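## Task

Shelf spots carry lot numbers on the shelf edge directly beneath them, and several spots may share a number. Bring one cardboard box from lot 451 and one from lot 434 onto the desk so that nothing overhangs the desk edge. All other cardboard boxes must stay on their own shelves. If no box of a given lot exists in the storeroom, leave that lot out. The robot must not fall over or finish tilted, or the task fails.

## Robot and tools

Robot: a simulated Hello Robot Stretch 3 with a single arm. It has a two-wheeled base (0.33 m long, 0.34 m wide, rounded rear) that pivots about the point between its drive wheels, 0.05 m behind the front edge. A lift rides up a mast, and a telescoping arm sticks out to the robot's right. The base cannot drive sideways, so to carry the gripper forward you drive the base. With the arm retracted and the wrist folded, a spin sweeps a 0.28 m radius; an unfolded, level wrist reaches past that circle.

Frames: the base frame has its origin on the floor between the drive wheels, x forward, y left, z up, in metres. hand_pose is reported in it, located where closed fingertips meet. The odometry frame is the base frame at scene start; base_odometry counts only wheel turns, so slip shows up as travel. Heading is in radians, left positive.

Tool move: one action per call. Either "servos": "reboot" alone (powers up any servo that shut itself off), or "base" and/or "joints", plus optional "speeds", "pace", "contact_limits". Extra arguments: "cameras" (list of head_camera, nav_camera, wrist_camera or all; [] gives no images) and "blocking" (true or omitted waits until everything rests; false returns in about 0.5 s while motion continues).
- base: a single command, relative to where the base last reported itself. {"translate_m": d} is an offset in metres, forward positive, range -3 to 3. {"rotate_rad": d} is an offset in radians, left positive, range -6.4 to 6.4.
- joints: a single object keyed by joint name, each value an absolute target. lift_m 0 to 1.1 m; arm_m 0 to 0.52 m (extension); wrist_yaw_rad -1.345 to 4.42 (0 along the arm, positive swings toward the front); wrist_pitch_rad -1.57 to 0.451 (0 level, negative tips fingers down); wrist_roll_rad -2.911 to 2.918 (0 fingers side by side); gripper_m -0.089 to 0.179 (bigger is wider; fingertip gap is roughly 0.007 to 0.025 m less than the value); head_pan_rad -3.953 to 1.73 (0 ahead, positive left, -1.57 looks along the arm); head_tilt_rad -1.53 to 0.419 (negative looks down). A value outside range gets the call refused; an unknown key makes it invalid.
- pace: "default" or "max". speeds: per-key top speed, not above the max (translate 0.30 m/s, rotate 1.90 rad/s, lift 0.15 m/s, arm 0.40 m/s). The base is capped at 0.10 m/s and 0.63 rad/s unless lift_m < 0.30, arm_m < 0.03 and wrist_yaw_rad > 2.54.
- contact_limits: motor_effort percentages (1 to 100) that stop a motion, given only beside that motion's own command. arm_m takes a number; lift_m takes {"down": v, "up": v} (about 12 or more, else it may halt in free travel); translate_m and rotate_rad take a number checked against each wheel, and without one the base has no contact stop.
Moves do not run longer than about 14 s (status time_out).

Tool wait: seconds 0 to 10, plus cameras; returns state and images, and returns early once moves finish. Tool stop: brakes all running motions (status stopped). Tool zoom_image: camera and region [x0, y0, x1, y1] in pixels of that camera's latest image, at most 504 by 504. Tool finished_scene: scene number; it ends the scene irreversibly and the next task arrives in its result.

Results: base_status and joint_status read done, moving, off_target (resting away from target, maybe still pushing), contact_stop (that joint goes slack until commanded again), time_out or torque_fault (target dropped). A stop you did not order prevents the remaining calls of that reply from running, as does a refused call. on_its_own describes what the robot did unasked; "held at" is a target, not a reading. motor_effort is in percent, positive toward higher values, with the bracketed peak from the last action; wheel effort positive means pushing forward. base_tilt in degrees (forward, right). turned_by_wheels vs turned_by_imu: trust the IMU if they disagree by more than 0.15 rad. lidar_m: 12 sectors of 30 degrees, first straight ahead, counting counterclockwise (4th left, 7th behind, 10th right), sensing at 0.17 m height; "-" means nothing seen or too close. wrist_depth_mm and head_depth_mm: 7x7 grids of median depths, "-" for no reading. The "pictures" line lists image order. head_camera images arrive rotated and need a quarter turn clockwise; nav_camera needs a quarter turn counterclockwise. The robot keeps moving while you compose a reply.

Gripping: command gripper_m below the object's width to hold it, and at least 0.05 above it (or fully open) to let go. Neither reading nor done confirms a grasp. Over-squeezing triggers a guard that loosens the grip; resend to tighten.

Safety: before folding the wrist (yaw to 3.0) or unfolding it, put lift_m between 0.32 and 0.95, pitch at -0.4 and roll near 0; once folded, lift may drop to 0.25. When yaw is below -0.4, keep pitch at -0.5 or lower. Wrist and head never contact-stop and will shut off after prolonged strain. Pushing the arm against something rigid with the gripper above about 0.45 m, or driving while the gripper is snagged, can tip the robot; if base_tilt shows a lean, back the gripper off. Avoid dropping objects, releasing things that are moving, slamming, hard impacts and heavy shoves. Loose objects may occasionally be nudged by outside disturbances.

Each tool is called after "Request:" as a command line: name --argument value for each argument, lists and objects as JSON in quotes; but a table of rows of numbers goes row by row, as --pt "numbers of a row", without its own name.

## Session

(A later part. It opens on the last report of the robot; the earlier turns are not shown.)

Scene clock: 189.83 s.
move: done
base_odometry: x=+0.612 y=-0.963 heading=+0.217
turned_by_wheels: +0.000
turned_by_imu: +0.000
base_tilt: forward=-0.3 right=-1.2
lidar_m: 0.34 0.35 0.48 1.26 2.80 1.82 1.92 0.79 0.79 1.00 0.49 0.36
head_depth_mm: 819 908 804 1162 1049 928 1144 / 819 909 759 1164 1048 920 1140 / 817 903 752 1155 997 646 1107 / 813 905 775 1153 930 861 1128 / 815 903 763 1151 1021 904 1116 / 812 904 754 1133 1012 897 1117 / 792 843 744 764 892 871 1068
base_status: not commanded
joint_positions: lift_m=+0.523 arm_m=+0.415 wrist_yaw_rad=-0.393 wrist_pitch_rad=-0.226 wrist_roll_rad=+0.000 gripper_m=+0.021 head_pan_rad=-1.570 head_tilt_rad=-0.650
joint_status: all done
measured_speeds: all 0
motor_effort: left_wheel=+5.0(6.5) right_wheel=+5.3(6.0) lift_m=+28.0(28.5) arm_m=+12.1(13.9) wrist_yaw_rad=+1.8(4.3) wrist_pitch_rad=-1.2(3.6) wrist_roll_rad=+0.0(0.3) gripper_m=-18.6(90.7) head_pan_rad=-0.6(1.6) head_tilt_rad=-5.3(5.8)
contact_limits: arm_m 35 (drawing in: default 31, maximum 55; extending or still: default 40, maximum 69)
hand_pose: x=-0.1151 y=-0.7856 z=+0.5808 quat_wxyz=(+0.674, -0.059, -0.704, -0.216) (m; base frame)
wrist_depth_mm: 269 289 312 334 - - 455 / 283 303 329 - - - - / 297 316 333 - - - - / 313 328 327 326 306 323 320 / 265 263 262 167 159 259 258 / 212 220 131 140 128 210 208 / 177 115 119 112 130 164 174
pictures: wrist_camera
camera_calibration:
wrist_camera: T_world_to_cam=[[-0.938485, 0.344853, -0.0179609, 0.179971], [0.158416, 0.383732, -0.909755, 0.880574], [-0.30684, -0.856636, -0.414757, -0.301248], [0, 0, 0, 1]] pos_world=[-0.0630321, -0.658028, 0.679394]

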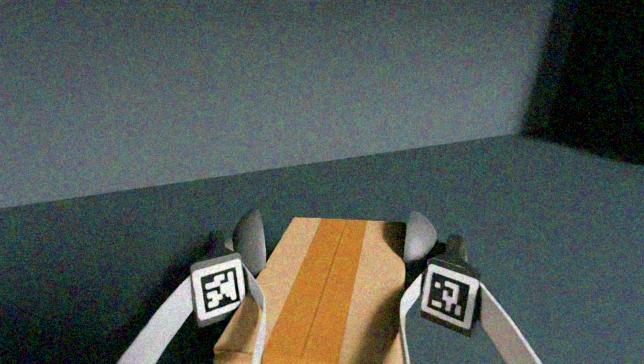

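Request:
move --joints '{"lift_m": 0.6}' --speeds '{"lift_m": 0.08}' --cameras '["wrist_camera"]'

Request:
move --joints '{"arm_m": 0.0}' --cameras '["wrist_camera"]'

Request:
move --base '{"rotate_rad": -1.087}' --joints '{"lift_m": 0.84, "wrist_yaw_rad": 0.0}' --cameras '[]'

Request:
move --base '{"translate_m": -0.72}' --pace "max" --cameras '[]'

Request:
move --base '{"translate_m": -0.728}' --pace "max" --cameras '[]'

Request:
move --base '{"rotate_rad": -0.509}'

Scene clock: 211.13 s.
move: done
base_odometry: x=+0.612 y=-0.963 heading=+0.217
turned_by_wheels: +0.000
turned_by_imu: +0.000
base_tilt: forward=-0.4 right=-1.3
lidar_m: 0.34 0.35 0.48 1.26 2.80 1.82 1.92 0.79 0.78 1.00 0.49 0.36
head_depth_mm: 821 908 800 1166 1057 926 1147 / 817 904 758 1153 1043 896 477 / 815 906 749 1153 693 675 1131 / 815 903 772 1159 713 913 1134 / 814 901 760 1155 1026 903 1126 / 811 902 752 1133 1015 899 1118 / 787 847 743 766 892 873 1075
base_status: not commanded
joint_positions: lift_m=+0.600 arm_m=+0.415 wrist_yaw_rad=-0.393 wrist_pitch_rad=-0.252 wrist_roll_rad=+0.000 gripper_m=+0.021 head_pan_rad=-1.570 head_tilt_rad=-0.650
joint_status: all done
measured_speeds: all 0
motor_effort: left_wheel=+5.0(5.8) right_wheel=+5.1(5.9) lift_m=+30.1(33.5) arm_m=+6.1(8.8) wrist_yaw_rad=+2.3(3.4) wrist_pitch_rad=+3.6(3.9) wrist_roll_rad=-0.2(0.3) gripper_m=-18.7(19.0) head_pan_rad=-0.4(1.1) head_tilt_rad=-4.9(6.3)
contact_limits: arm_m 35 (drawing in: default 31, maximum 55; extending or still: default 40, maximum 69)
hand_pose: x=-0.1142 y=-0.7836 z=+0.6514 quat_wxyz=(+0.671, -0.049, -0.705, -0.225) (m; base frame)
wrist_depth_mm: 270 287 312 334 - - 445 / 282 303 328 - - - - / 299 321 339 - - - - / 313 331 - - - - - / 329 - 152 163 156 - - / 310 309 131 140 127 303 305 / 260 116 115 112 130 250 256
pictures: wrist_camera
camera_calibration:
wrist_camera: T_world_to_cam=[[-0.938339, 0.345192, -0.0190314, 0.182386], [0.167403, 0.40551, -0.898631, 0.954806], [-0.302483, -0.846406, -0.438292, -0.246114], [0, 0, 0, 1]] pos_world=[-0.0631432, -0.658454, 0.75362]

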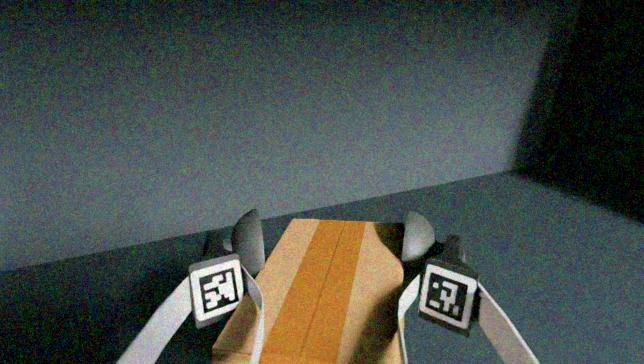

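Scene clock: 215.37 s.
move: done
base_odometry: x=+0.612 y=-0.963 heading=+0.217
turned_by_wheels: +0.000
turned_by_imu: +0.000
base_tilt: forward=-0.3 right=-1.1
lidar_m: 0.34 0.35 0.48 1.25 2.80 1.82 1.92 0.79 0.79 1.00 0.49 0.36
head_depth_mm: 820 909 807 1169 1057 929 1147 / 817 906 758 1164 1044 921 1137 / 819 903 750 1160 1041 915 594 / 816 902 772 1160 1028 912 1124 / 815 901 761 1148 1021 907 1123 / 815 901 752 1131 1019 900 1116 / 791 846 740 764 893 871 1073
base_status: not commanded
joint_positions: lift_m=+0.600 arm_m=+0.001 wrist_yaw_rad=-0.393 wrist_pitch_rad=-0.253 wrist_roll_rad=+0.000 gripper_m=+0.021 head_pan_rad=-1.570 head_tilt_rad=-0.650
joint_status: all done
measured_speeds: all 0
motor_effort: left_wheel=+4.8(5.8) right_wheel=+5.0(6.2) lift_m=+26.1(29.9) arm_m=-12.1(14.9) wrist_yaw_rad=+1.4(3.5) wrist_pitch_rad=+3.8(3.9) wrist_roll_rad=+0.1(0.3) gripper_m=-18.4(19.2) head_pan_rad=+0.2(0.9) head_tilt_rad=-5.2(6.1)
hand_pose: x=-0.1141 y=-0.3691 z=+0.6513 quat_wxyz=(+0.671, -0.049, -0.705, -0.225) (m; base frame)
wrist_depth_mm: - - - - 778 - - / - - - - 858 - - / - - - - - - 496 / - - - - - - - / - - 152 163 156 - - / 320 327 131 141 127 591 - / - 98 114 112 113 654 -
pictures: wrist_camera
camera_calibration:
wrist_camera: T_world_to_cam=[[-0.938428, 0.344949, -0.019035, 0.0392738], [0.16749, 0.406082, -0.898357, 0.786612], [-0.302157, -0.846232, -0.438854, 0.10508], [0, 0, 0, 1]] pos_world=[-0.0631437, -0.244055, 0.75352]

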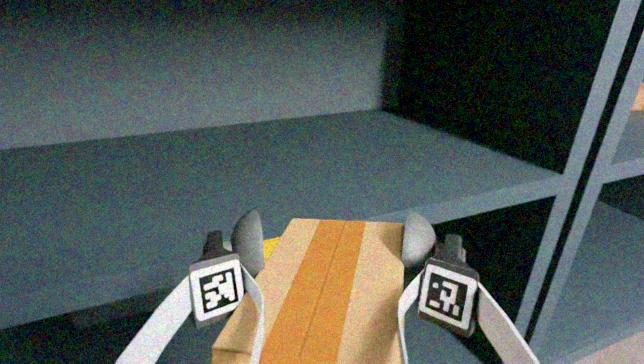

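Scene clock: 218.37 s.
move: done
base_odometry: x=+0.612 y=-0.963 heading=-0.869
turned_by_wheels: -1.087
turned_by_imu: -1.069
base_tilt: forward=-0.3 right=-1.1
lidar_m: 0.51 0.36 0.34 0.35 0.46 1.14 2.72 1.82 1.92 0.83 0.78 1.00
head_depth_mm: 1573 1706 1864 2061 1783 1444 - / 1651 1794 2006 2134 1765 1434 - / 1326 1468 1953 2095 1760 477 345 / 1389 1426 1686 1886 1693 312 320 / 1443 1333 1705 1369 1635 1379 1199 / 1313 1078 853 932 1059 1241 1185 / 627 686 746 890 986 1242 1134
base_status: done
joint_positions: lift_m=+0.840 arm_m=+0.001 wrist_yaw_rad=-0.003 wrist_pitch_rad=-0.254 wrist_roll_rad=+0.000 gripper_m=+0.021 head_pan_rad=-1.570 head_tilt_rad=-0.650
joint_status: all done
measured_speeds: all 0
motor_effort: left_wheel=+8.8(12.0) right_wheel=-10.0(13.4) lift_m=+29.3(34.5) arm_m=-12.6(13.7) wrist_yaw_rad=+1.8(5.6) wrist_pitch_rad=+4.0(4.0) wrist_roll_rad=+0.1(0.4) gripper_m=-18.7(18.9) head_pan_rad=+0.6(1.1) head_tilt_rad=-4.4(5.7)
hand_pose: x=-0.0221 y=-0.3875 z=+0.8911 quat_wxyz=(+0.702, +0.089, -0.701, -0.091) (m; base frame)
wrist_depth_mm: - 476 - - - - - / - - - - - - - / 751 - - - - - - / 799 - - - - - - / - - 154 167 165 - - / - - 131 141 127 - - / - 98 114 112 118 - -
pictures: none
No camera images: "cameras" was empty.

Scene clock: 226.53 s.
move: done
base_odometry: x=+0.148 y=-0.414 heading=-0.869
turned_by_wheels: +0.000
turned_by_imu: -0.001
base_tilt: forward=-0.3 right=-1.3
lidar_m: 0.99 0.70 0.67 0.69 0.91 3.06 2.01 1.23 1.58 1.64 1.67 1.20
head_depth_mm: 1295 1415 1540 1709 1771 1449 - / 1349 1476 1623 1807 1769 1435 - / 1419 1548 1716 1940 1757 476 345 / 1485 1636 1834 2027 1757 311 320 / 1583 1768 1978 2157 1738 1374 1192 / 1674 1865 2116 2219 1726 1402 1182 / 1705 1546 1650 1882 1712 1399 1181
base_status: done
joint_positions: lift_m=+0.840 arm_m=+0.001 wrist_yaw_rad=-0.003 wrist_pitch_rad=-0.254 wrist_roll_rad=+0.000 gripper_m=+0.021 head_pan_rad=-1.570 head_tilt_rad=-0.650
joint_status: not commanded
measured_speeds: all 0
motor_effort: left_wheel=-0.5(9.5) right_wheel=-11.3(15.0) lift_m=+24.4(29.2) arm_m=-11.9(13.4) wrist_yaw_rad=+2.4(3.1) wrist_pitch_rad=+3.8(4.0) wrist_roll_rad=+0.2(0.6) gripper_m=-18.8(19.1) head_pan_rad=+0.8(1.6) head_tilt_rad=-3.8(5.4)
hand_pose: x=-0.0221 y=-0.3875 z=+0.8911 quat_wxyz=(+0.702, +0.089, -0.701, -0.091) (m; base frame)
wrist_depth_mm: - - - - - - - / - - - - - - - / - - - - - - - / - - - - - - - / - - 158 168 165 - - / - - 131 140 127 - - / - 98 114 112 118 - -
pictures: none
No camera images: "cameras" was empty.

Scene clock: 234.77 s.
move: done
base_odometry: x=-0.322 y=+0.142 heading=-0.869
turned_by_wheels: +0.000
turned_by_imu: -0.001
base_tilt: forward=-0.2 right=-1.2
lidar_m: 1.49 1.06 1.00 1.03 1.36 2.44 1.30 0.67 0.89 0.86 1.72 1.82
head_depth_mm: 1035 1128 1233 1041 797 701 - / 1082 1183 1283 1032 793 1364 - / 1126 1245 1375 1020 785 477 345 / 1184 1295 1452 1587 779 312 320 / 1237 1364 1535 1754 1622 1377 1187 / 1302 1450 1646 1894 1731 1413 1184 / 1381 1554 1767 2041 1706 1395 1184
base_status: done
joint_positions: lift_m=+0.840 arm_m=+0.001 wrist_yaw_rad=-0.002 wrist_pitch_rad=-0.254 wrist_roll_rad=+0.000 gripper_m=+0.021 head_pan_rad=-1.570 head_tilt_rad=-0.650
joint_status: not commanded
measured_speeds: all 0
motor_effort: left_wheel=-1.6(9.5) right_wheel=-11.6(16.5) lift_m=+25.6(25.7) arm_m=-8.8(11.2) wrist_yaw_rad=+1.8(3.2) wrist_pitch_rad=+3.8(4.1) wrist_roll_rad=-0.1(0.3) gripper_m=-18.1(19.1) head_pan_rad=+1.7(2.2) head_tilt_rad=-3.1(4.6)
hand_pose: x=-0.0221 y=-0.3875 z=+0.8911 quat_wxyz=(+0.702, +0.089, -0.701, -0.091) (m; base frame)
wrist_depth_mm: - - - - - - - / - - - - - - - / - - - - - - - / - - - - - - - / - - 158 164 156 - - / - - 131 141 127 - - / - 98 114 111 118 109 -
pictures: none
No camera images: "cameras" was empty.

Scene clock: 236.70 s.
move: done
base_odometry: x=-0.322 y=+0.142 heading=-1.377
turned_by_wheels: -0.509
turned_by_imu: -0.500
base_tilt: forward=-0.2 right=-1.3
lidar_m: 1.82 1.46 1.05 1.00 1.03 1.39 2.45 1.30 0.67 0.86 0.86 1.74
head_depth_mm: 1062 1180 1303 1044 795 1363 - / 1063 1178 1294 1037 790 1362 - / 1058 1173 1289 1022 787 477 345 / 1050 1163 1287 1012 779 311 320 / 1046 1163 1282 1005 771 1375 1195 / 1042 1162 1260 997 769 1309 1164 / 1044 1155 1276 983 759 1361 1180
base_status: done
joint_positions: lift_m=+0.840 arm_m=+0.001 wrist_yaw_rad=-0.002 wrist_pitch_rad=-0.254 wrist_roll_rad=+0.000 gripper_m=+0.021 head_pan_rad=-1.570 head_tilt_rad=-0.650
joint_status: not commanded
measured_speeds: all 0
motor_effort: left_wheel=+7.3(12.1) right_wheel=-8.4(14.0) lift_m=+25.6(26.3) arm_m=-9.1(9.7) wrist_yaw_rad=+1.8(3.1) wrist_pitch_rad=+4.0(4.0) wrist_roll_rad=-0.2(0.3) gripper_m=-18.1(18.9) head_pan_rad=+1.9(2.4) head_tilt_rad=-2.7(4.0)
hand_pose: x=-0.0221 y=-0.3875 z=+0.8911 quat_wxyz=(+0.702, +0.089, -0.701, -0.091) (m; base frame)
wrist_depth_mm: 946 - - - - - - / - - - - - - - / - - - - - - - / - - - - - - - / - - 152 162 156 - - / - - 131 141 127 - - / - 98 114 112 118 120 -
pictures: head_camera (sideways), nav_camera (sideways), wrist_camera
camera_calibration:
head_camera: T_world_to_cam=[[-0.0466426, 0.562135, -0.825729, 1.09], [0.997493, -0.0178284, -0.068482, 0.0826368], [-0.0532175, -0.826854, -0.559894, 0.684536], [0, 0, 0, 1]] pos_world=[0.00484024, -0.0452427, 1.28897]
nav_camera: T_world_to_cam=[[0.0174612, -0.583999, 0.811566, -1.01292], [-0.99979, -0.0188806, 0.00792452, 0.0459116], [0.0106949, -0.811535, -0.584207, 0.713487], [0, 0, 0, 1]] pos_world=[0.0559582, -0.011661, 1.23851]
wrist_camera: T_world_to_cam=[[-0.999092, -0.0381179, -0.0190516, -0.0132612], [0.000338992, 0.439953, -0.898021, 1.00331], [0.0426125, -0.897212, -0.43954, 0.211087], [0, 0, 0, 1]] pos_world=[-0.0225842, -0.252524, 0.993521]

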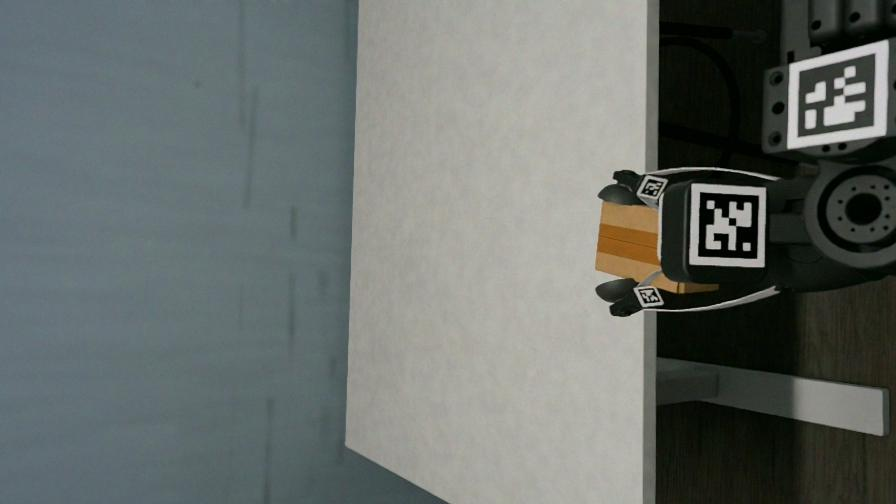

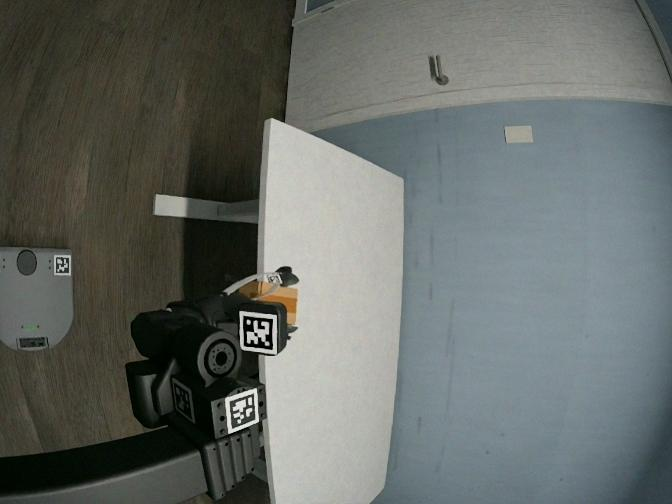

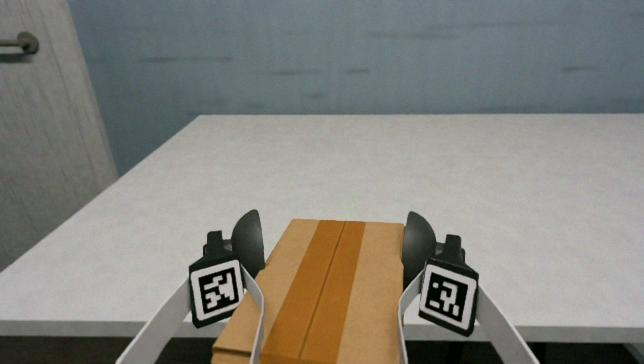

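Request:
move --joints '{"arm_m": 0.3}' --pace "max" --cameras '[]'

Request:
move --joints '{"lift_m": 0.74}' --cameras '[]'

Request:
move --joints '{"lift_m": 0.705}' --speeds '{"lift_m": 0.03}' --contact_limits '{"lift_m": {"down": 12}}' --cameras '["wrist_camera"]'

Scene clock: 249.97 s.
move: done
base_odometry: x=-0.322 y=+0.142 heading=-1.377
turned_by_wheels: +0.000
turned_by_imu: +0.000
base_tilt: forward=-0.2 right=-1.1
lidar_m: 1.82 1.46 1.05 1.00 1.03 1.39 2.45 1.30 0.67 0.85 0.86 1.75
head_depth_mm: 1060 1178 1291 1042 327 - - / 1060 1174 1289 432 351 1322 1209 / 1055 1168 1294 462 737 1356 1182 / 1056 1169 1285 553 731 1374 1196 / 1050 1157 1278 1000 772 1376 1191 / 1048 1162 1260 995 768 1311 1169 / 1044 1153 1273 988 763 1357 1179
base_status: not commanded
joint_positions: lift_m=+0.840 arm_m=+0.300 wrist_yaw_rad=-0.002 wrist_pitch_rad=-0.254 wrist_roll_rad=+0.000 gripper_m=+0.021 head_pan_rad=-1.570 head_tilt_rad=-0.650
joint_status: all done
measured_speeds: all 0
motor_effort: left_wheel=+7.2(8.2) right_wheel=-8.9(9.5) lift_m=+25.8(26.5) arm_m=+11.0(15.6) wrist_yaw_rad=+1.8(2.8) wrist_pitch_rad=+3.9(4.1) wrist_roll_rad=-0.2(0.3) gripper_m=-18.8(19.0) head_pan_rad=+2.1(2.8) head_tilt_rad=-2.1(3.4)
hand_pose: x=-0.0221 y=-0.6869 z=+0.8910 quat_wxyz=(+0.702, +0.089, -0.701, -0.091) (m; base frame)
wrist_depth_mm: - - - - - - - / - - - - - - - / - - - - - - - / - - - - - - - / 835 - 152 163 157 - - / - - 131 140 127 - - / - 98 114 112 113 109 -
pictures: none
No camera images: "cameras" was empty.

Scene clock: 251.70 s.
move: done
base_odometry: x=-0.322 y=+0.142 heading=-1.377
turned_by_wheels: +0.000
turned_by_imu: +0.000
base_tilt: forward=-0.2 right=-1.1
lidar_m: 1.82 1.46 1.05 1.00 1.03 1.39 2.45 1.30 0.67 0.86 0.86 1.75
head_depth_mm: 1065 1177 1296 1045 796 1336 323 / 1056 1177 1287 1037 518 377 328 / 1056 1171 1291 1019 513 1353 1175 / 1053 1162 1283 1012 547 1381 1194 / 1045 1166 1278 1006 772 1379 1193 / 1049 1163 1263 997 769 1313 1162 / 1041 1161 1277 982 761 1369 1182
base_status: not commanded
joint_positions: lift_m=+0.740 arm_m=+0.300 wrist_yaw_rad=-0.002 wrist_pitch_rad=-0.254 wrist_roll_rad=+0.000 gripper_m=+0.021 head_pan_rad=-1.570 head_tilt_rad=-0.650
joint_status: all done
measured_speeds: all 0
motor_effort: left_wheel=+7.1(7.9) right_wheel=-8.8(9.6) lift_m=+24.9(27.1) arm_m=-1.0(10.7) wrist_yaw_rad=+1.8(2.8) wrist_pitch_rad=+3.9(4.0) wrist_roll_rad=-0.1(0.3) gripper_m=-18.8(19.1) head_pan_rad=+2.4(3.0) head_tilt_rad=-2.9(3.2)
hand_pose: x=-0.0221 y=-0.6869 z=+0.7910 quat_wxyz=(+0.702, +0.089, -0.701, -0.091) (m; base frame)
wrist_depth_mm: - - - - - - - / - - - - - - - / - - - - - - - / - - - - - - - / - - 152 163 156 - - / - - 131 141 127 - - / - 98 114 112 113 109 -
pictures: none
No camera images: "cameras" was empty.

Scene clock: 253.30 s.
move: done
base_odometry: x=-0.322 y=+0.142 heading=-1.377
turned_by_wheels: +0.000
turned_by_imu: +0.000
base_tilt: forward=-0.3 right=-1.2
lidar_m: 1.82 1.46 1.05 1.00 1.03 1.39 2.45 1.30 0.67 0.86 0.86 1.75
head_depth_mm: 1063 1176 1303 1043 798 1378 1189 / 1054 1178 1292 1030 766 415 355 / 1061 1176 1288 1023 537 1352 1179 / 1053 1164 1287 1018 565 1382 1199 / 1052 1162 1273 1008 774 1372 1192 / 1049 1160 1270 995 768 1309 1161 / 1042 1156 1271 985 760 1364 1189
base_status: not commanded
joint_positions: lift_m=+0.705 arm_m=+0.300 wrist_yaw_rad=-0.002 wrist_pitch_rad=-0.208 wrist_roll_rad=+0.003 gripper_m=+0.021 head_pan_rad=-1.570 head_tilt_rad=-0.650
joint_status: all done
measured_speeds: all 0
motor_effort: left_wheel=+7.2(7.9) right_wheel=-9.1(9.8) lift_m=+18.7(26.4) arm_m=-11.2(11.4) wrist_yaw_rad=+2.2(3.2) wrist_pitch_rad=-4.4(4.8) wrist_roll_rad=-1.3(1.4) gripper_m=-18.5(19.0) head_pan_rad=+2.1(3.3) head_tilt_rad=-2.9(3.1)
contact_limits: lift_m down 12 (down: maximum 72; up: maximum 65)
hand_pose: x=-0.0221 y=-0.6907 z=+0.7671 quat_wxyz=(+0.702, +0.073, -0.704, -0.075) (m; base frame)
wrist_depth_mm: - - - - - - - / - - - - - - - / - - - - - - - / - - - - - - - / - - 152 162 151 - - / - - 131 140 127 - - / - 98 113 111 113 109 -
pictures: wrist_camera
camera_calibration:
wrist_camera: T_world_to_cam=[[-0.999054, -0.0383332, -0.02053, -0.0261707], [0.00353679, 0.398925, -0.916977, 1.01156], [0.0433406, -0.916182, -0.398412, -0.160049], [0, 0, 0, 1]] pos_world=[-0.022787, -0.551174, 0.863277]

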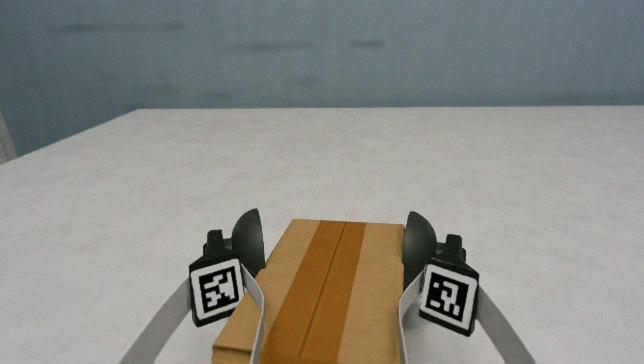

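Request:
move --joints '{"lift_m": 0.713}' --cameras '[]'

Request:
move --joints '{"gripper_m": 0.179}' --cameras '[]'

Request:
move --joints '{"arm_m": 0.0}' --cameras '["wrist_camera"]'

Request:
move --joints '{"wrist_pitch_rad": -0.4, "lift_m": 0.8}' --pace "max" --cameras '[]'

Request:
move --joints '{"wrist_yaw_rad": 3.0, "gripper_m": 0.04}' --pace "max" --cameras '["head_camera"]'

Request:
move --base '{"rotate_rad": -0.381}' --joints '{"lift_m": 0.28, "head_pan_rad": -3.14, "head_tilt_rad": -0.3}' --pace "max" --cameras '["nav_camera"]'

Scene clock: 279.37 s.
move: done
base_odometry: x=-0.322 y=+0.142 heading=-1.377
turned_by_wheels: +0.000
turned_by_imu: +0.000
base_tilt: forward=-0.4 right=-1.1
lidar_m: 1.82 1.46 1.05 1.00 1.03 1.39 2.45 1.30 0.67 0.86 0.86 1.74
head_depth_mm: 1063 1179 1296 1042 797 1371 1164 / 1055 1176 1294 1031 765 396 347 / 1052 1168 1287 1026 527 1356 1183 / 1050 1168 1286 1016 562 1383 1200 / 1053 1166 1273 1004 772 1372 1190 / 1052 1151 1261 993 767 1305 1164 / 1045 1161 1277 988 762 1361 1176
base_status: not commanded
joint_positions: lift_m=+0.713 arm_m=+0.300 wrist_yaw_rad=-0.002 wrist_pitch_rad=-0.239 wrist_roll_rad=+0.003 gripper_m=+0.021 head_pan_rad=-1.570 head_tilt_rad=-0.650
joint_status: all done
measured_speeds: all 0
motor_effort: left_wheel=+7.1(7.8) right_wheel=-8.5(9.3) lift_m=+28.5(32.3) arm_m=-10.7(11.6) wrist_yaw_rad=+1.4(2.5) wrist_pitch_rad=+1.1(4.4) wrist_roll_rad=-1.1(1.3) gripper_m=-18.8(19.2) head_pan_rad=+2.8(3.6) head_tilt_rad=-2.0(2.4)
hand_pose: x=-0.0221 y=-0.6883 z=+0.7677 quat_wxyz=(+0.701, +0.083, -0.703, -0.085) (m; base frame)
wrist_depth_mm: - - - - - - - / - - - - - - - / - - - - - - - / - - - - - - - / - - 153 162 155 - - / - - 131 140 127 - - / - 98 114 113 114 109 -
pictures: none
No camera images: "cameras" was empty.

Scene clock: 281.50 s.
move: done
base_odometry: x=-0.322 y=+0.142 heading=-1.377
turned_by_wheels: +0.000
turned_by_imu: +0.000
base_tilt: forward=-0.3 right=-1.2
lidar_m: 1.82 1.46 1.05 1.00 1.03 1.39 2.45 1.30 0.67 0.86 0.86 1.74
head_depth_mm: 1065 1182 1303 1040 795 1366 1170 / 1058 1176 1297 1041 763 396 348 / 1055 1175 1290 1023 529 1356 1176 / 1054 1159 1291 1011 561 1382 1197 / 1054 1168 1277 1005 770 1374 1191 / 1054 1158 1258 995 767 1316 1165 / 1043 1153 1276 981 762 1357 1187
base_status: not commanded
joint_positions: lift_m=+0.713 arm_m=+0.300 wrist_yaw_rad=-0.002 wrist_pitch_rad=-0.244 wrist_roll_rad=+0.003 gripper_m=+0.179 head_pan_rad=-1.570 head_tilt_rad=-0.650
joint_status: all done
measured_speeds: all 0
motor_effort: left_wheel=+7.0(7.6) right_wheel=-8.2(9.4) lift_m=+30.6(31.4) arm_m=-11.1(11.6) wrist_yaw_rad=+1.0(3.0) wrist_pitch_rad=+2.1(2.4) wrist_roll_rad=-1.1(1.4) gripper_m=+0.7(84.4) head_pan_rad=+2.8(3.8) head_tilt_rad=-1.9(2.6)
hand_pose: x=-0.0221 y=-0.6878 z=+0.7665 quat_wxyz=(+0.701, +0.085, -0.703, -0.087) (m; base frame)
wrist_depth_mm: - - - - - - - / - - - - - - - / - - - - - - - / - - - - - - - / - 142 - 161 160 - - / - 126 - 142 135 - - / - - 114 114 114 - 105
pictures: none
No camera images: "cameras" was empty.

Scene clock: 284.93 s.
move: done
base_odometry: x=-0.322 y=+0.142 heading=-1.377
turned_by_wheels: +0.000
turned_by_imu: +0.000
base_tilt: forward=-0.3 right=-1.1
lidar_m: 1.82 1.46 1.05 1.00 1.03 1.39 2.45 1.30 0.67 0.86 0.86 1.75
head_depth_mm: 1058 1184 1297 1042 797 1361 1212 / 1059 1175 1298 1034 792 1366 1217 / 1058 1173 1290 1023 782 1351 1158 / 1049 1164 1288 1013 774 1379 383 / 1050 1165 1281 1006 772 1345 1192 / 1051 1159 1257 994 769 1312 1167 / 1045 1157 1273 984 763 1358 1178
base_status: not commanded
joint_positions: lift_m=+0.713 arm_m=+0.001 wrist_yaw_rad=-0.002 wrist_pitch_rad=-0.244 wrist_roll_rad=+0.003 gripper_m=+0.179 head_pan_rad=-1.570 head_tilt_rad=-0.650
joint_status: all done
measured_speeds: all 0
motor_effort: left_wheel=+7.6(7.6) right_wheel=-8.2(9.1) lift_m=+30.1(31.4) arm_m=-12.8(14.7) wrist_yaw_rad=+1.7(3.2) wrist_pitch_rad=+2.2(2.3) wrist_roll_rad=-1.1(1.4) gripper_m=+0.6(1.2) head_pan_rad=+2.9(4.0) head_tilt_rad=-1.7(2.3)
hand_pose: x=-0.0221 y=-0.3884 z=+0.7664 quat_wxyz=(+0.701, +0.085, -0.703, -0.087) (m; base frame)
wrist_depth_mm: 930 - - - - - - / - - - - - - - / - - - 385 - - - / - - - - - - - / - 145 - - - - - / 123 - - - - - - / 982 - - - - 995 105
pictures: wrist_camera
camera_calibration:
wrist_camera: T_world_to_cam=[[-0.999054, -0.0375339, -0.0219798, -0.0131719], [0.00363784, 0.431454, -0.902128, 0.891595], [0.0433436, -0.901354, -0.430909, 0.147293], [0, 0, 0, 1]] pos_world=[-0.0227871, -0.252414, 0.867513]

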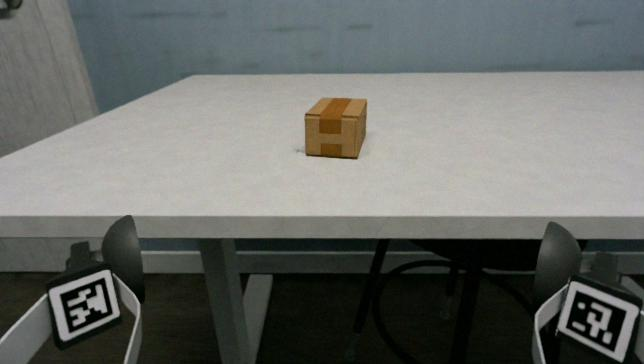

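Scene clock: 286.30 s.
move: done
base_odometry: x=-0.322 y=+0.142 heading=-1.377
turned_by_wheels: +0.000
turned_by_imu: +0.000
base_tilt: forward=-0.4 right=-1.2
lidar_m: 1.82 1.46 1.05 1.00 1.03 1.39 2.45 1.30 0.67 0.85 0.86 1.75
head_depth_mm: 1065 1178 1307 1037 797 1372 1275 / 1062 1181 1301 1036 788 1325 1258 / 1058 1169 1292 1024 785 1322 402 / 1053 1163 1280 1012 776 699 342 / 1049 1161 1275 1007 772 1336 1166 / 1050 1163 1266 993 767 1296 1168 / 1044 1156 1278 989 760 1358 1186
base_status: not commanded
joint_positions: lift_m=+0.800 arm_m=+0.001 wrist_yaw_rad=-0.002 wrist_pitch_rad=-0.413 wrist_roll_rad=+0.003 gripper_m=+0.179 head_pan_rad=-1.570 head_tilt_rad=-0.650
joint_status: all done
measured_speeds: all 0
motor_effort: left_wheel=+7.0(7.4) right_wheel=-7.9(9.1) lift_m=+30.8(34.7) arm_m=-10.9(13.2) wrist_yaw_rad=+2.6(2.6) wrist_pitch_rad=+1.9(4.9) wrist_roll_rad=-1.1(1.3) gripper_m=+0.7(1.0) head_pan_rad=+3.6(3.9) head_tilt_rad=-1.2(2.1)
hand_pose: x=-0.0221 y=-0.3706 z=+0.8138 quat_wxyz=(+0.691, +0.144, -0.693, -0.146) (m; base frame)
wrist_depth_mm: 959 - - - - - - / - - - - - - - / - - - 408 - - - / - - - - - - - / - 146 - - - - - / 123 - - - - - - / 946 975 981 974 971 940 105
pictures: none
No camera images: "cameras" was empty.

Scene clock: 288.23 s.
move: done
base_odometry: x=-0.322 y=+0.142 heading=-1.377
turned_by_wheels: +0.000
turned_by_imu: +0.000
base_tilt: forward=-0.2 right=-1.1
lidar_m: 1.82 1.46 1.05 1.00 1.03 1.38 2.45 1.30 0.67 0.86 0.86 1.75
head_depth_mm: 1062 1176 1301 1049 797 1366 1278 / 1060 1176 1290 1027 790 1359 1265 / 1055 1169 1297 1022 785 1352 1231 / 1052 1165 1285 1012 775 1381 1226 / 1049 1166 1282 1005 774 1374 304 / 1044 1153 1260 1000 767 1310 1158 / 1042 1157 1280 988 762 1355 1186
base_status: not commanded
joint_positions: lift_m=+0.800 arm_m=+0.001 wrist_yaw_rad=+2.997 wrist_pitch_rad=-0.413 wrist_roll_rad=+0.003 gripper_m=+0.040 head_pan_rad=-1.570 head_tilt_rad=-0.650
joint_status: all done
measured_speeds: all 0
motor_effort: left_wheel=+7.3(7.5) right_wheel=-8.9(9.4) lift_m=+30.3(31.5) arm_m=-8.2(11.0) wrist_yaw_rad=+2.0(6.5) wrist_pitch_rad=+1.9(2.0) wrist_roll_rad=-1.3(1.3) gripper_m=+0.4(83.1) head_pan_rad=+3.6(3.9) head_tilt_rad=-0.9(1.7)
hand_pose: x=+0.0112 y=+0.0772 z=+0.8138 quat_wxyz=(+0.195, +0.702, +0.094, +0.679) (m; base frame)
wrist_depth_mm: - 137 - - - - - / - 148 - - - - - / - 161 - - - - - / - 186 - - - - - / - - 202 - - - - / - - 127 - 129 - - / - - 260 986 947 989 973
pictures: head_camera (sideways)
camera_calibration:
head_camera: T_world_to_cam=[[-0.0467561, 0.562132, -0.825725, 1.09], [0.997493, -0.0176804, -0.0685187, 0.0826907], [-0.0531156, -0.826859, -0.559896, 0.684538], [0, 0, 0, 1]] pos_world=[0.00484019, -0.0452426, 1.28897]

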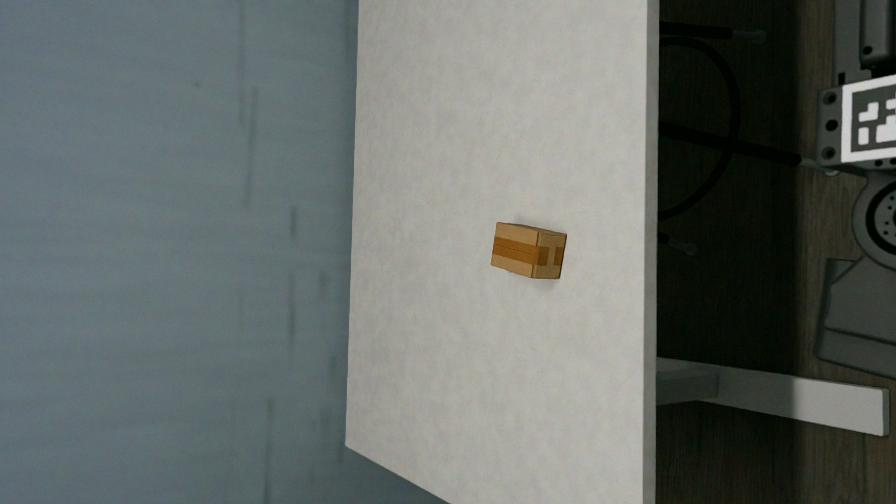

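Scene clock: 292.50 s.
move: done
base_odometry: x=-0.322 y=+0.142 heading=-1.758
turned_by_wheels: -0.381
turned_by_imu: -0.374
base_tilt: forward=-0.3 right=-1.2
lidar_m: 2.01 1.82 1.28 1.01 1.01 1.09 1.63 2.45 1.30 0.67 0.86 1.38
head_depth_mm: 1300 1315 1344 1374 1394 1421 1447 / 2459 1530 1558 1605 1627 1682 1551 / 2421 2561 2697 2878 2923 1941 1548 / 2315 2435 2569 2696 2751 2037 1546 / 2234 2342 2426 2560 2650 1990 1541 / 2134 2238 2325 2453 2552 1990 1527 / 2050 2139 2231 2345 2417 1957 1527
base_status: done
joint_positions: lift_m=+0.280 arm_m=+0.001 wrist_yaw_rad=+2.997 wrist_pitch_rad=-0.415 wrist_roll_rad=+0.003 gripper_m=+0.040 head_pan_rad=-3.140 head_tilt_rad=-0.300
joint_status: all done
measured_speeds: all 0
motor_effort: left_wheel=+7.0(12.3) right_wheel=-8.9(13.4) lift_m=+26.4(30.1) arm_m=-4.5(8.2) wrist_yaw_rad=+2.3(3.5) wrist_pitch_rad=+2.2(2.3) wrist_roll_rad=-1.1(1.6) gripper_m=+0.4(1.0) head_pan_rad=+3.4(6.1) head_tilt_rad=-3.6(7.0)
hand_pose: x=+0.0111 y=+0.0769 z=+0.2934 quat_wxyz=(+0.196, +0.701, +0.095, +0.679) (m; base frame)
wrist_depth_mm: - 137 - - - - - / - 148 - - - - - / 855 162 860 908 885 882 870 / 736 186 656 712 701 697 683 / 601 581 202 565 565 580 572 / 514 511 127 301 129 497 489 / 285 282 257 270 419 431 430
pictures: nav_camera (sideways)
camera_calibration:
nav_camera: T_world_to_cam=[[-0.269965, -0.0174086, 0.962713, -1.20839], [-0.0156738, 0.999784, 0.0136837, 0.0324745], [-0.962742, -0.0113952, -0.27018, 0.310779], [0, 0, 0, 1]] pos_world=[-0.0265128, -0.0499624, 1.24685]

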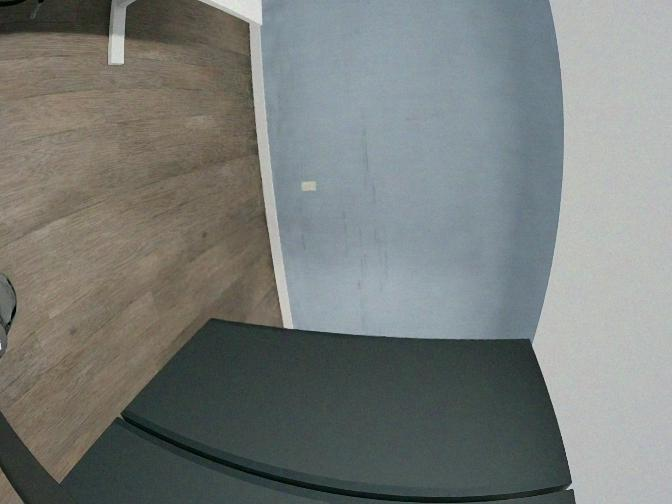

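Request:
move --base '{"translate_m": -2.03}' --pace "max" --cameras '["nav_camera"]'

Request:
move --base '{"rotate_rad": 1.97}' --joints '{"head_pan_rad": 0.0, "head_tilt_rad": -0.2}' --pace "max" --cameras '["nav_camera","head_camera"]'

Scene clock: 310.20 s.
move: done
base_odometry: x=+0.055 y=+2.137 heading=-1.758
turned_by_wheels: +0.000
turned_by_imu: -0.003
base_tilt: forward=-0.4 right=-1.2
lidar_m: 2.64 0.57 0.47 0.68 1.63 0.77 0.61 0.60 0.65 0.98 2.07 1.81
head_depth_mm: 641 677 719 767 823 882 953 / 608 641 677 722 770 823 881 / 579 609 643 682 723 770 822 / 552 579 610 643 682 725 771 / 528 552 580 610 644 683 726 / 506 529 553 581 612 645 683 / 485 507 529 554 582 613 647
base_status: done
joint_positions: lift_m=+0.280 arm_m=+0.001 wrist_yaw_rad=+2.997 wrist_pitch_rad=-0.415 wrist_roll_rad=+0.003 gripper_m=+0.040 head_pan_rad=-3.140 head_tilt_rad=-0.301
joint_status: not commanded
measured_speeds: all 0
motor_effort: left_wheel=+2.1(10.9) right_wheel=-8.5(18.6) lift_m=+24.0(30.9) arm_m=+5.5(5.7) wrist_yaw_rad=+2.1(3.6) wrist_pitch_rad=+2.3(2.3) wrist_roll_rad=-1.3(1.4) gripper_m=+0.8(0.9) head_pan_rad=+2.1(3.7) head_tilt_rad=+3.6(4.7)
hand_pose: x=+0.0111 y=+0.0770 z=+0.2934 quat_wxyz=(+0.195, +0.701, +0.095, +0.679) (m; base frame)
wrist_depth_mm: - 137 - - - - 417 / - 148 - - - - - / 929 162 870 882 - 492 - / 731 186 664 713 679 551 660 / 600 576 202 573 567 579 575 / 511 513 127 301 129 491 494 / 283 282 259 270 428 433 432
pictures: nav_camera (sideways)
camera_calibration:
nav_camera: T_world_to_cam=[[-0.27124, -0.0175414, 0.962352, -1.20785], [-0.0162085, 0.999775, 0.0136552, 0.0325016], [-0.962375, -0.0118945, -0.271463, 0.312433], [0, 0, 0, 1]] pos_world=[-0.0264112, -0.0499654, 1.24674]

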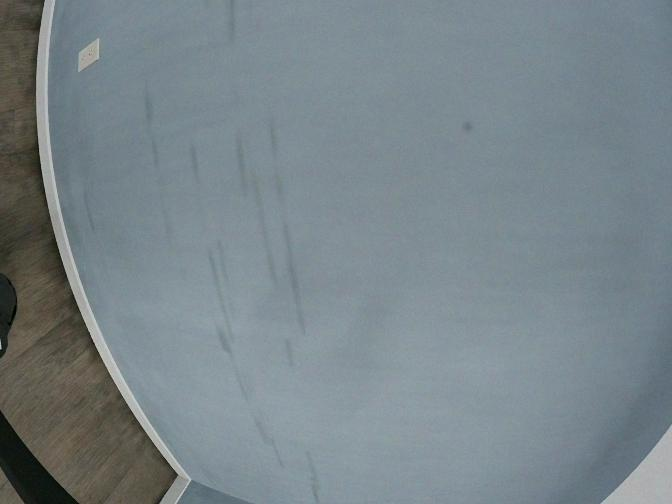

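Scene clock: 312.87 s.
move: done
base_odometry: x=+0.055 y=+2.137 heading=+0.212
turned_by_wheels: +1.970
turned_by_imu: +1.931
base_tilt: forward=-0.3 right=-1.1
lidar_m: 1.67 0.88 0.62 0.60 0.62 0.82 2.08 1.81 2.62 0.92 0.47 0.58
head_depth_mm: 1515 1569 1610 1655 1706 1777 1746 / 1520 1553 1598 1650 1703 1757 1732 / 1508 1543 1600 1638 1692 1753 1730 / 1492 1540 1588 1626 1675 1738 1714 / 1480 1529 1583 1618 1676 1720 1725 / 1476 1529 1573 1620 1658 1708 1697 / 1478 1514 1566 1613 1667 1705 1699
base_status: done
joint_positions: lift_m=+0.280 arm_m=+0.001 wrist_yaw_rad=+2.997 wrist_pitch_rad=-0.415 wrist_roll_rad=+0.003 gripper_m=+0.040 head_pan_rad=+0.008 head_tilt_rad=-0.198
joint_status: all done
measured_speeds: translate_m=+0.000 rotate_rad=+0.000 lift_m=+0.000 arm_m=+0.000 wrist_yaw_rad=+0.000 wrist_pitch_rad=+0.000 wrist_roll_rad=+0.000 head_pan_rad=-0.024 head_tilt_rad=+0.000
motor_effort: left_wheel=-5.9(14.6) right_wheel=+7.7(14.3) lift_m=+24.7(25.4) arm_m=-12.1(12.1) wrist_yaw_rad=+1.5(3.0) wrist_pitch_rad=+2.1(2.3) wrist_roll_rad=-1.1(1.4) gripper_m=+0.3(1.0) head_pan_rad=-3.4(5.7) head_tilt_rad=+2.3(8.3)
hand_pose: x=+0.0111 y=+0.0769 z=+0.2934 quat_wxyz=(+0.195, +0.701, +0.095, +0.679) (m; base frame)
wrist_depth_mm: 530 137 571 598 607 631 - / 588 147 614 625 - - - / 624 161 171 - - - 789 / - 182 192 680 704 710 699 / 602 582 203 574 560 585 575 / 515 508 127 300 129 489 496 / 283 280 259 269 422 433 430
pictures: head_camera (sideways), nav_camera (sideways)
camera_calibration:
head_camera: T_world_to_cam=[[-0.144593, -0.0474465, -0.988353, 1.30292], [0.0383145, 0.997832, -0.0535069, 0.0690652], [0.988749, -0.045605, -0.142461, 0.134987], [0, 0, 0, 1]] pos_world=[0.0522777, -0.000940481, 1.31067]
nav_camera: T_world_to_cam=[[0.170695, 0.0184884, 0.98515, -1.24038], [0.0210798, -0.999664, 0.0151083, 0.0303692], [0.985098, 0.0181879, -0.171027, 0.169809], [0, 0, 0, 1]] pos_world=[0.0438066, 0.0502031, 1.25054]

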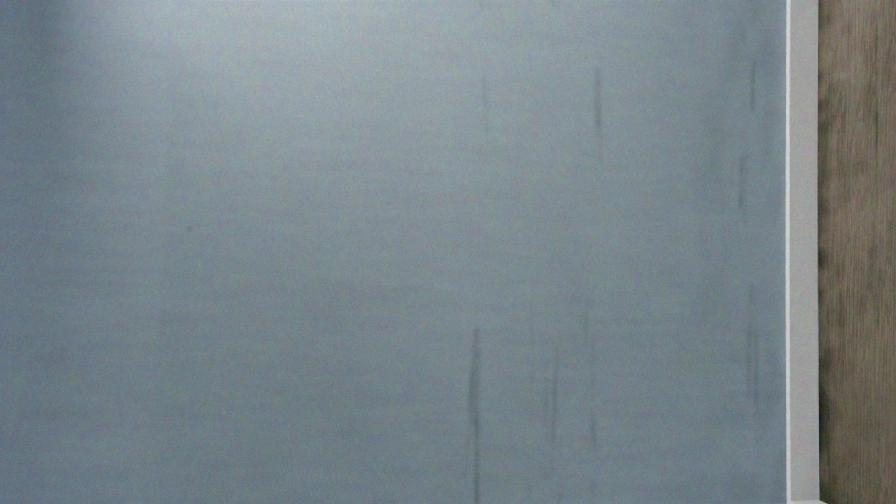

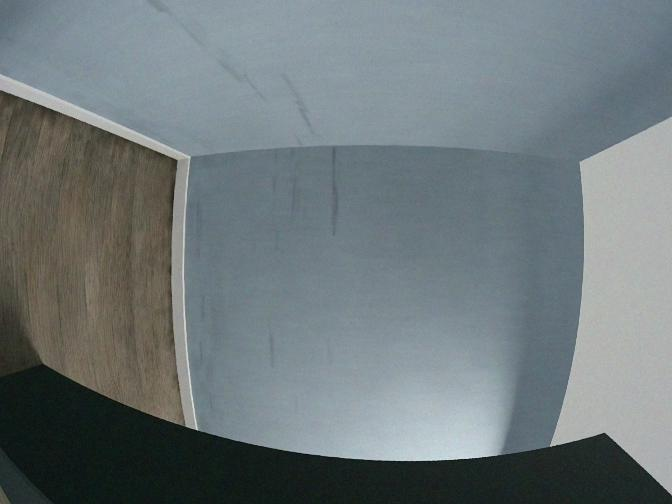

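Request:
move --base '{"translate_m": 1.12}' --joints '{"head_pan_rad": -1.57, "head_tilt_rad": -0.35}' --pace "max" --cameras '["nav_camera","head_camera"]'

Scene clock: 330.20 s.
move: done
base_odometry: x=+1.150 y=+2.372 heading=+0.212
turned_by_wheels: +0.000
turned_by_imu: +0.001
base_tilt: forward=-0.2 right=-1.2
lidar_m: 0.56 0.58 0.66 0.63 0.65 0.87 2.24 0.59 0.61 2.24 0.82 0.59
head_depth_mm: 1165 1168 1220 1259 1369 1244 1400 / 1926 1976 2090 2210 1782 1538 1443 / 3370 2885 2981 3092 2375 1879 1475 / 3530 3700 - - 2642 1888 1466 / 3461 3696 - - 2610 1869 1457 / 2876 2907 2955 3047 2476 1851 1456 / 1803 1826 1872 1885 1914 1773 1441
base_status: done
joint_positions: lift_m=+0.280 arm_m=+0.001 wrist_yaw_rad=+2.997 wrist_pitch_rad=-0.415 wrist_roll_rad=+0.003 gripper_m=+0.040 head_pan_rad=-1.570 head_tilt_rad=-0.350
joint_status: all done
measured_speeds: all 0
motor_effort: left_wheel=-2.0(10.3) right_wheel=+6.6(17.0) lift_m=+25.8(26.8) arm_m=-12.4(13.5) wrist_yaw_rad=+1.5(3.3) wrist_pitch_rad=+2.2(2.4) wrist_roll_rad=-1.1(1.5) gripper_m=+0.3(1.0) head_pan_rad=+3.5(5.8) head_tilt_rad=+5.2(6.2)
hand_pose: x=+0.0110 y=+0.0770 z=+0.2934 quat_wxyz=(+0.195, +0.701, +0.095, +0.679) (m; base frame)
wrist_depth_mm: 560 137 610 614 633 - 675 / 618 147 174 - - - - / - 161 170 - - 793 - / 693 182 220 715 705 690 - / 601 578 201 573 563 580 571 / 514 510 127 301 129 497 495 / 283 282 259 270 422 433 430
pictures: head_camera (sideways), nav_camera (sideways)
camera_calibration:
head_camera: T_world_to_cam=[[-0.046465, 0.293056, -0.954965, 1.25863], [0.997512, -0.0371282, -0.0599289, 0.0715363], [-0.0530187, -0.955374, -0.290602, 0.334173], [0, 0, 0, 1]] pos_world=[0.00484136, -0.0469335, 1.30335]
nav_camera: T_world_to_cam=[[0.0172609, -0.318076, 0.947908, -1.19078], [-0.999793, -0.0157276, 0.0129282, 0.0394792], [0.0107962, -0.947935, -0.318282, 0.367364], [0, 0, 0, 1]] pos_world=[0.0560589, -0.029901, 1.24517]

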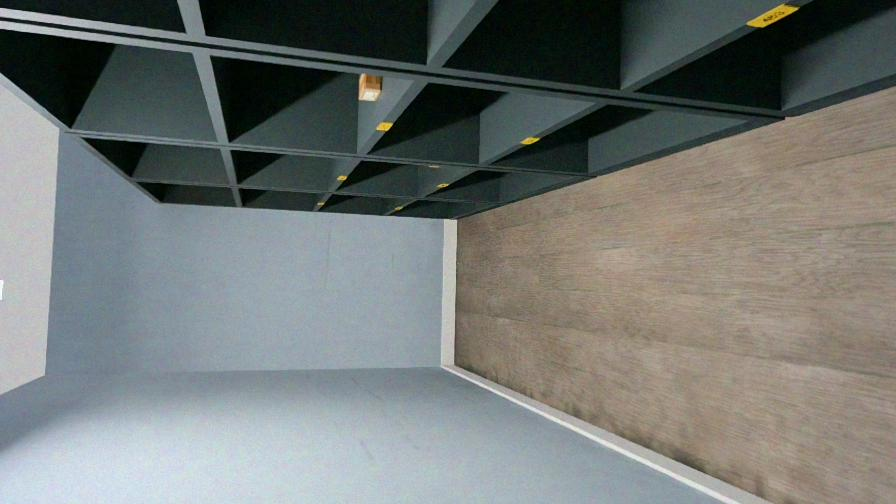

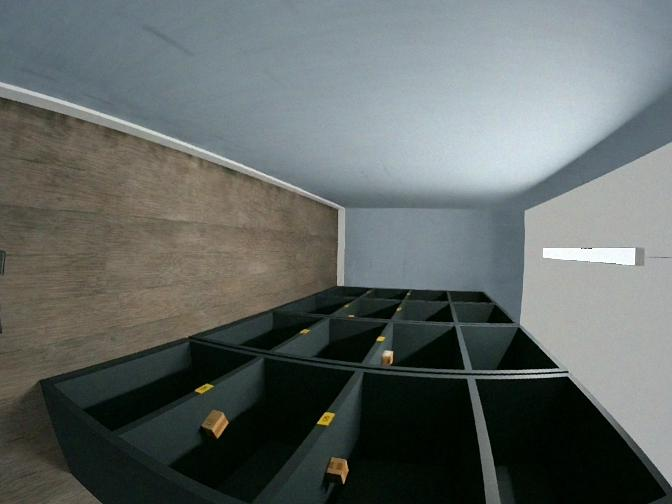

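Request:
zoom_image --camera "head_camera" --region '[740, 0, 810, 40]'

Request:
zoom_image --camera "head_camera" --region '[350, 65, 420, 140]'

Request:
zoom_image --camera "head_camera" --region '[505, 125, 555, 155]'

Request:
zoom_image --camera "head_camera" --region '[300, 150, 470, 225]'

Request:
move --joints '{"head_pan_rad": -2.2, "head_tilt_rad": -0.3}' --pace "max" --cameras '["head_camera"]'

Scaled by 7.200 from the camera's 896x504 image, which has a finer 1280x720 frame.

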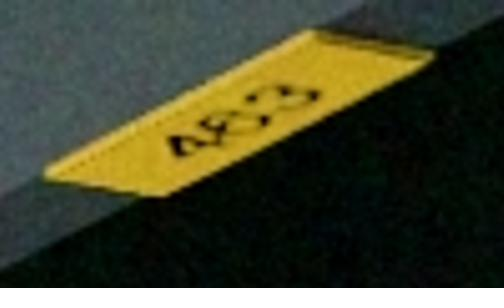

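Scaled by 6.720 from the camera's 896x504 image, which has a finer 1280x720 frame.

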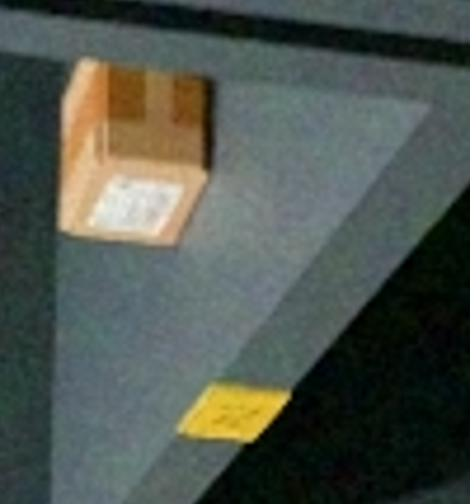

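Scaled by 10.080 from the camera's 896x504 image, which has a finer 1280x720 frame.

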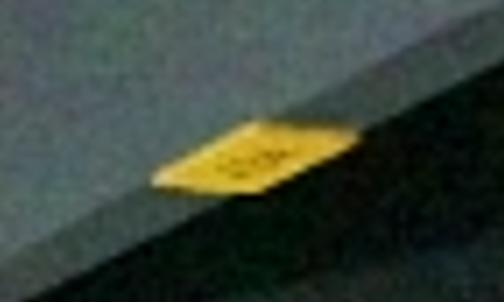

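Scaled by 2.965 from the camera's 896x504 image, which has a finer 1280x720 frame.

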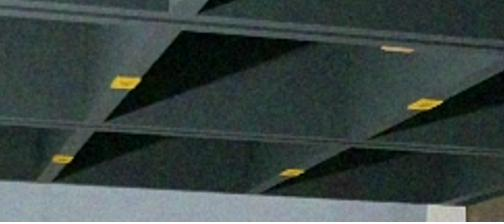

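Scene clock: 340.23 s.
move: done
base_odometry: x=+1.150 y=+2.372 heading=+0.212
turned_by_wheels: +0.000
turned_by_imu: +0.000
base_tilt: forward=-0.4 right=-1.3
lidar_m: 0.56 0.58 0.66 0.63 0.65 0.87 2.23 0.59 0.61 2.23 0.82 0.59
head_depth_mm: 541 579 622 674 733 802 888 / 495 520 551 591 636 690 752 / 1104 644 1180 1067 627 651 684 / 1245 812 1344 1309 822 1199 919 / 1282 1082 1414 1286 1454 1138 1016 / 1196 1205 1302 1265 1431 1238 1444 / 1119 1163 1218 1270 1353 1443 1465
base_status: not commanded
joint_positions: lift_m=+0.280 arm_m=+0.001 wrist_yaw_rad=+2.997 wrist_pitch_rad=-0.415 wrist_roll_rad=+0.003 gripper_m=+0.040 head_pan_rad=-2.213 head_tilt_rad=-0.298
joint_status: all done
measured_speeds: all 0
motor_effort: left_wheel=-2.0(2.4) right_wheel=+6.6(7.1) lift_m=+27.4(27.8) arm_m=-12.8(12.8) wrist_yaw_rad=+1.4(2.7) wrist_pitch_rad=+2.2(2.3) wrist_roll_rad=-1.3(1.4) gripper_m=+0.1(0.6) head_pan_rad=-1.5(5.9) head_tilt_rad=+4.8(9.1)
hand_pose: x=+0.0110 y=+0.0770 z=+0.2934 quat_wxyz=(+0.195, +0.701, +0.095, +0.679) (m; base frame)
wrist_depth_mm: 556 137 603 619 632 - 681 / 632 148 174 - - - - / - 161 170 - - 793 - / 713 183 220 709 705 690 - / 605 577 202 570 566 579 570 / 512 504 126 298 129 496 495 / 284 280 260 269 424 433 427
pictures: head_camera (sideways)
camera_calibration:
head_camera: T_world_to_cam=[[0.108467, 0.222279, -0.968931, 1.27592], [0.774342, -0.630115, -0.0578685, 0.0702305], [-0.623401, -0.744007, -0.240467, 0.272404], [0, 0, 0, 1]] pos_world=[-0.0229613, -0.0366866, 1.30585]

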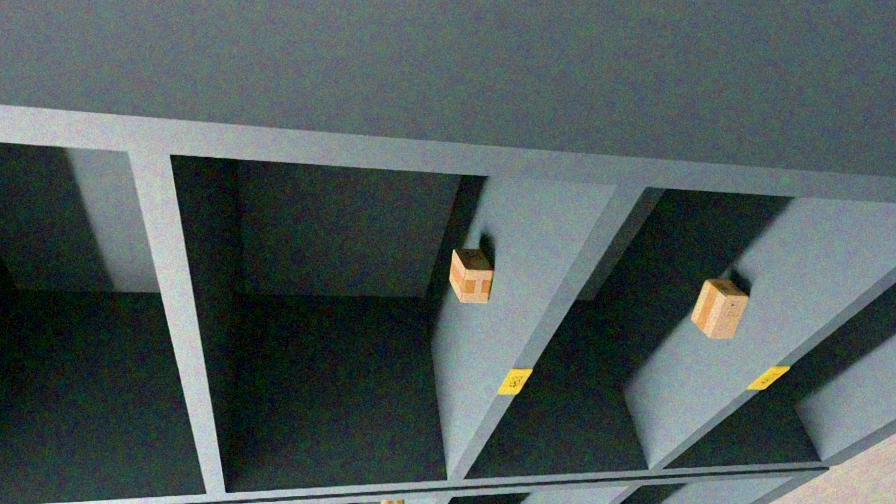

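Request:
zoom_image --camera "head_camera" --region '[490, 360, 545, 405]'

Request:
zoom_image --camera "head_camera" --region '[740, 355, 800, 400]'

Scaled by 9.164 from the camera's 896x504 image, which has a finer 1280x720 frame.

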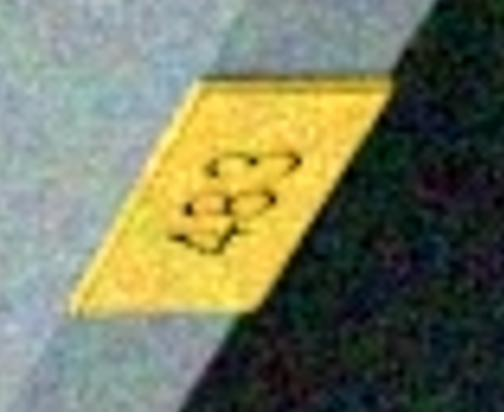

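Scaled by 8.400 from the camera's 896x504 image, which has a finer 1280x720 frame.

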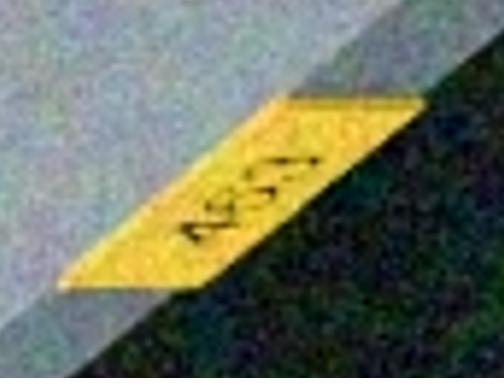

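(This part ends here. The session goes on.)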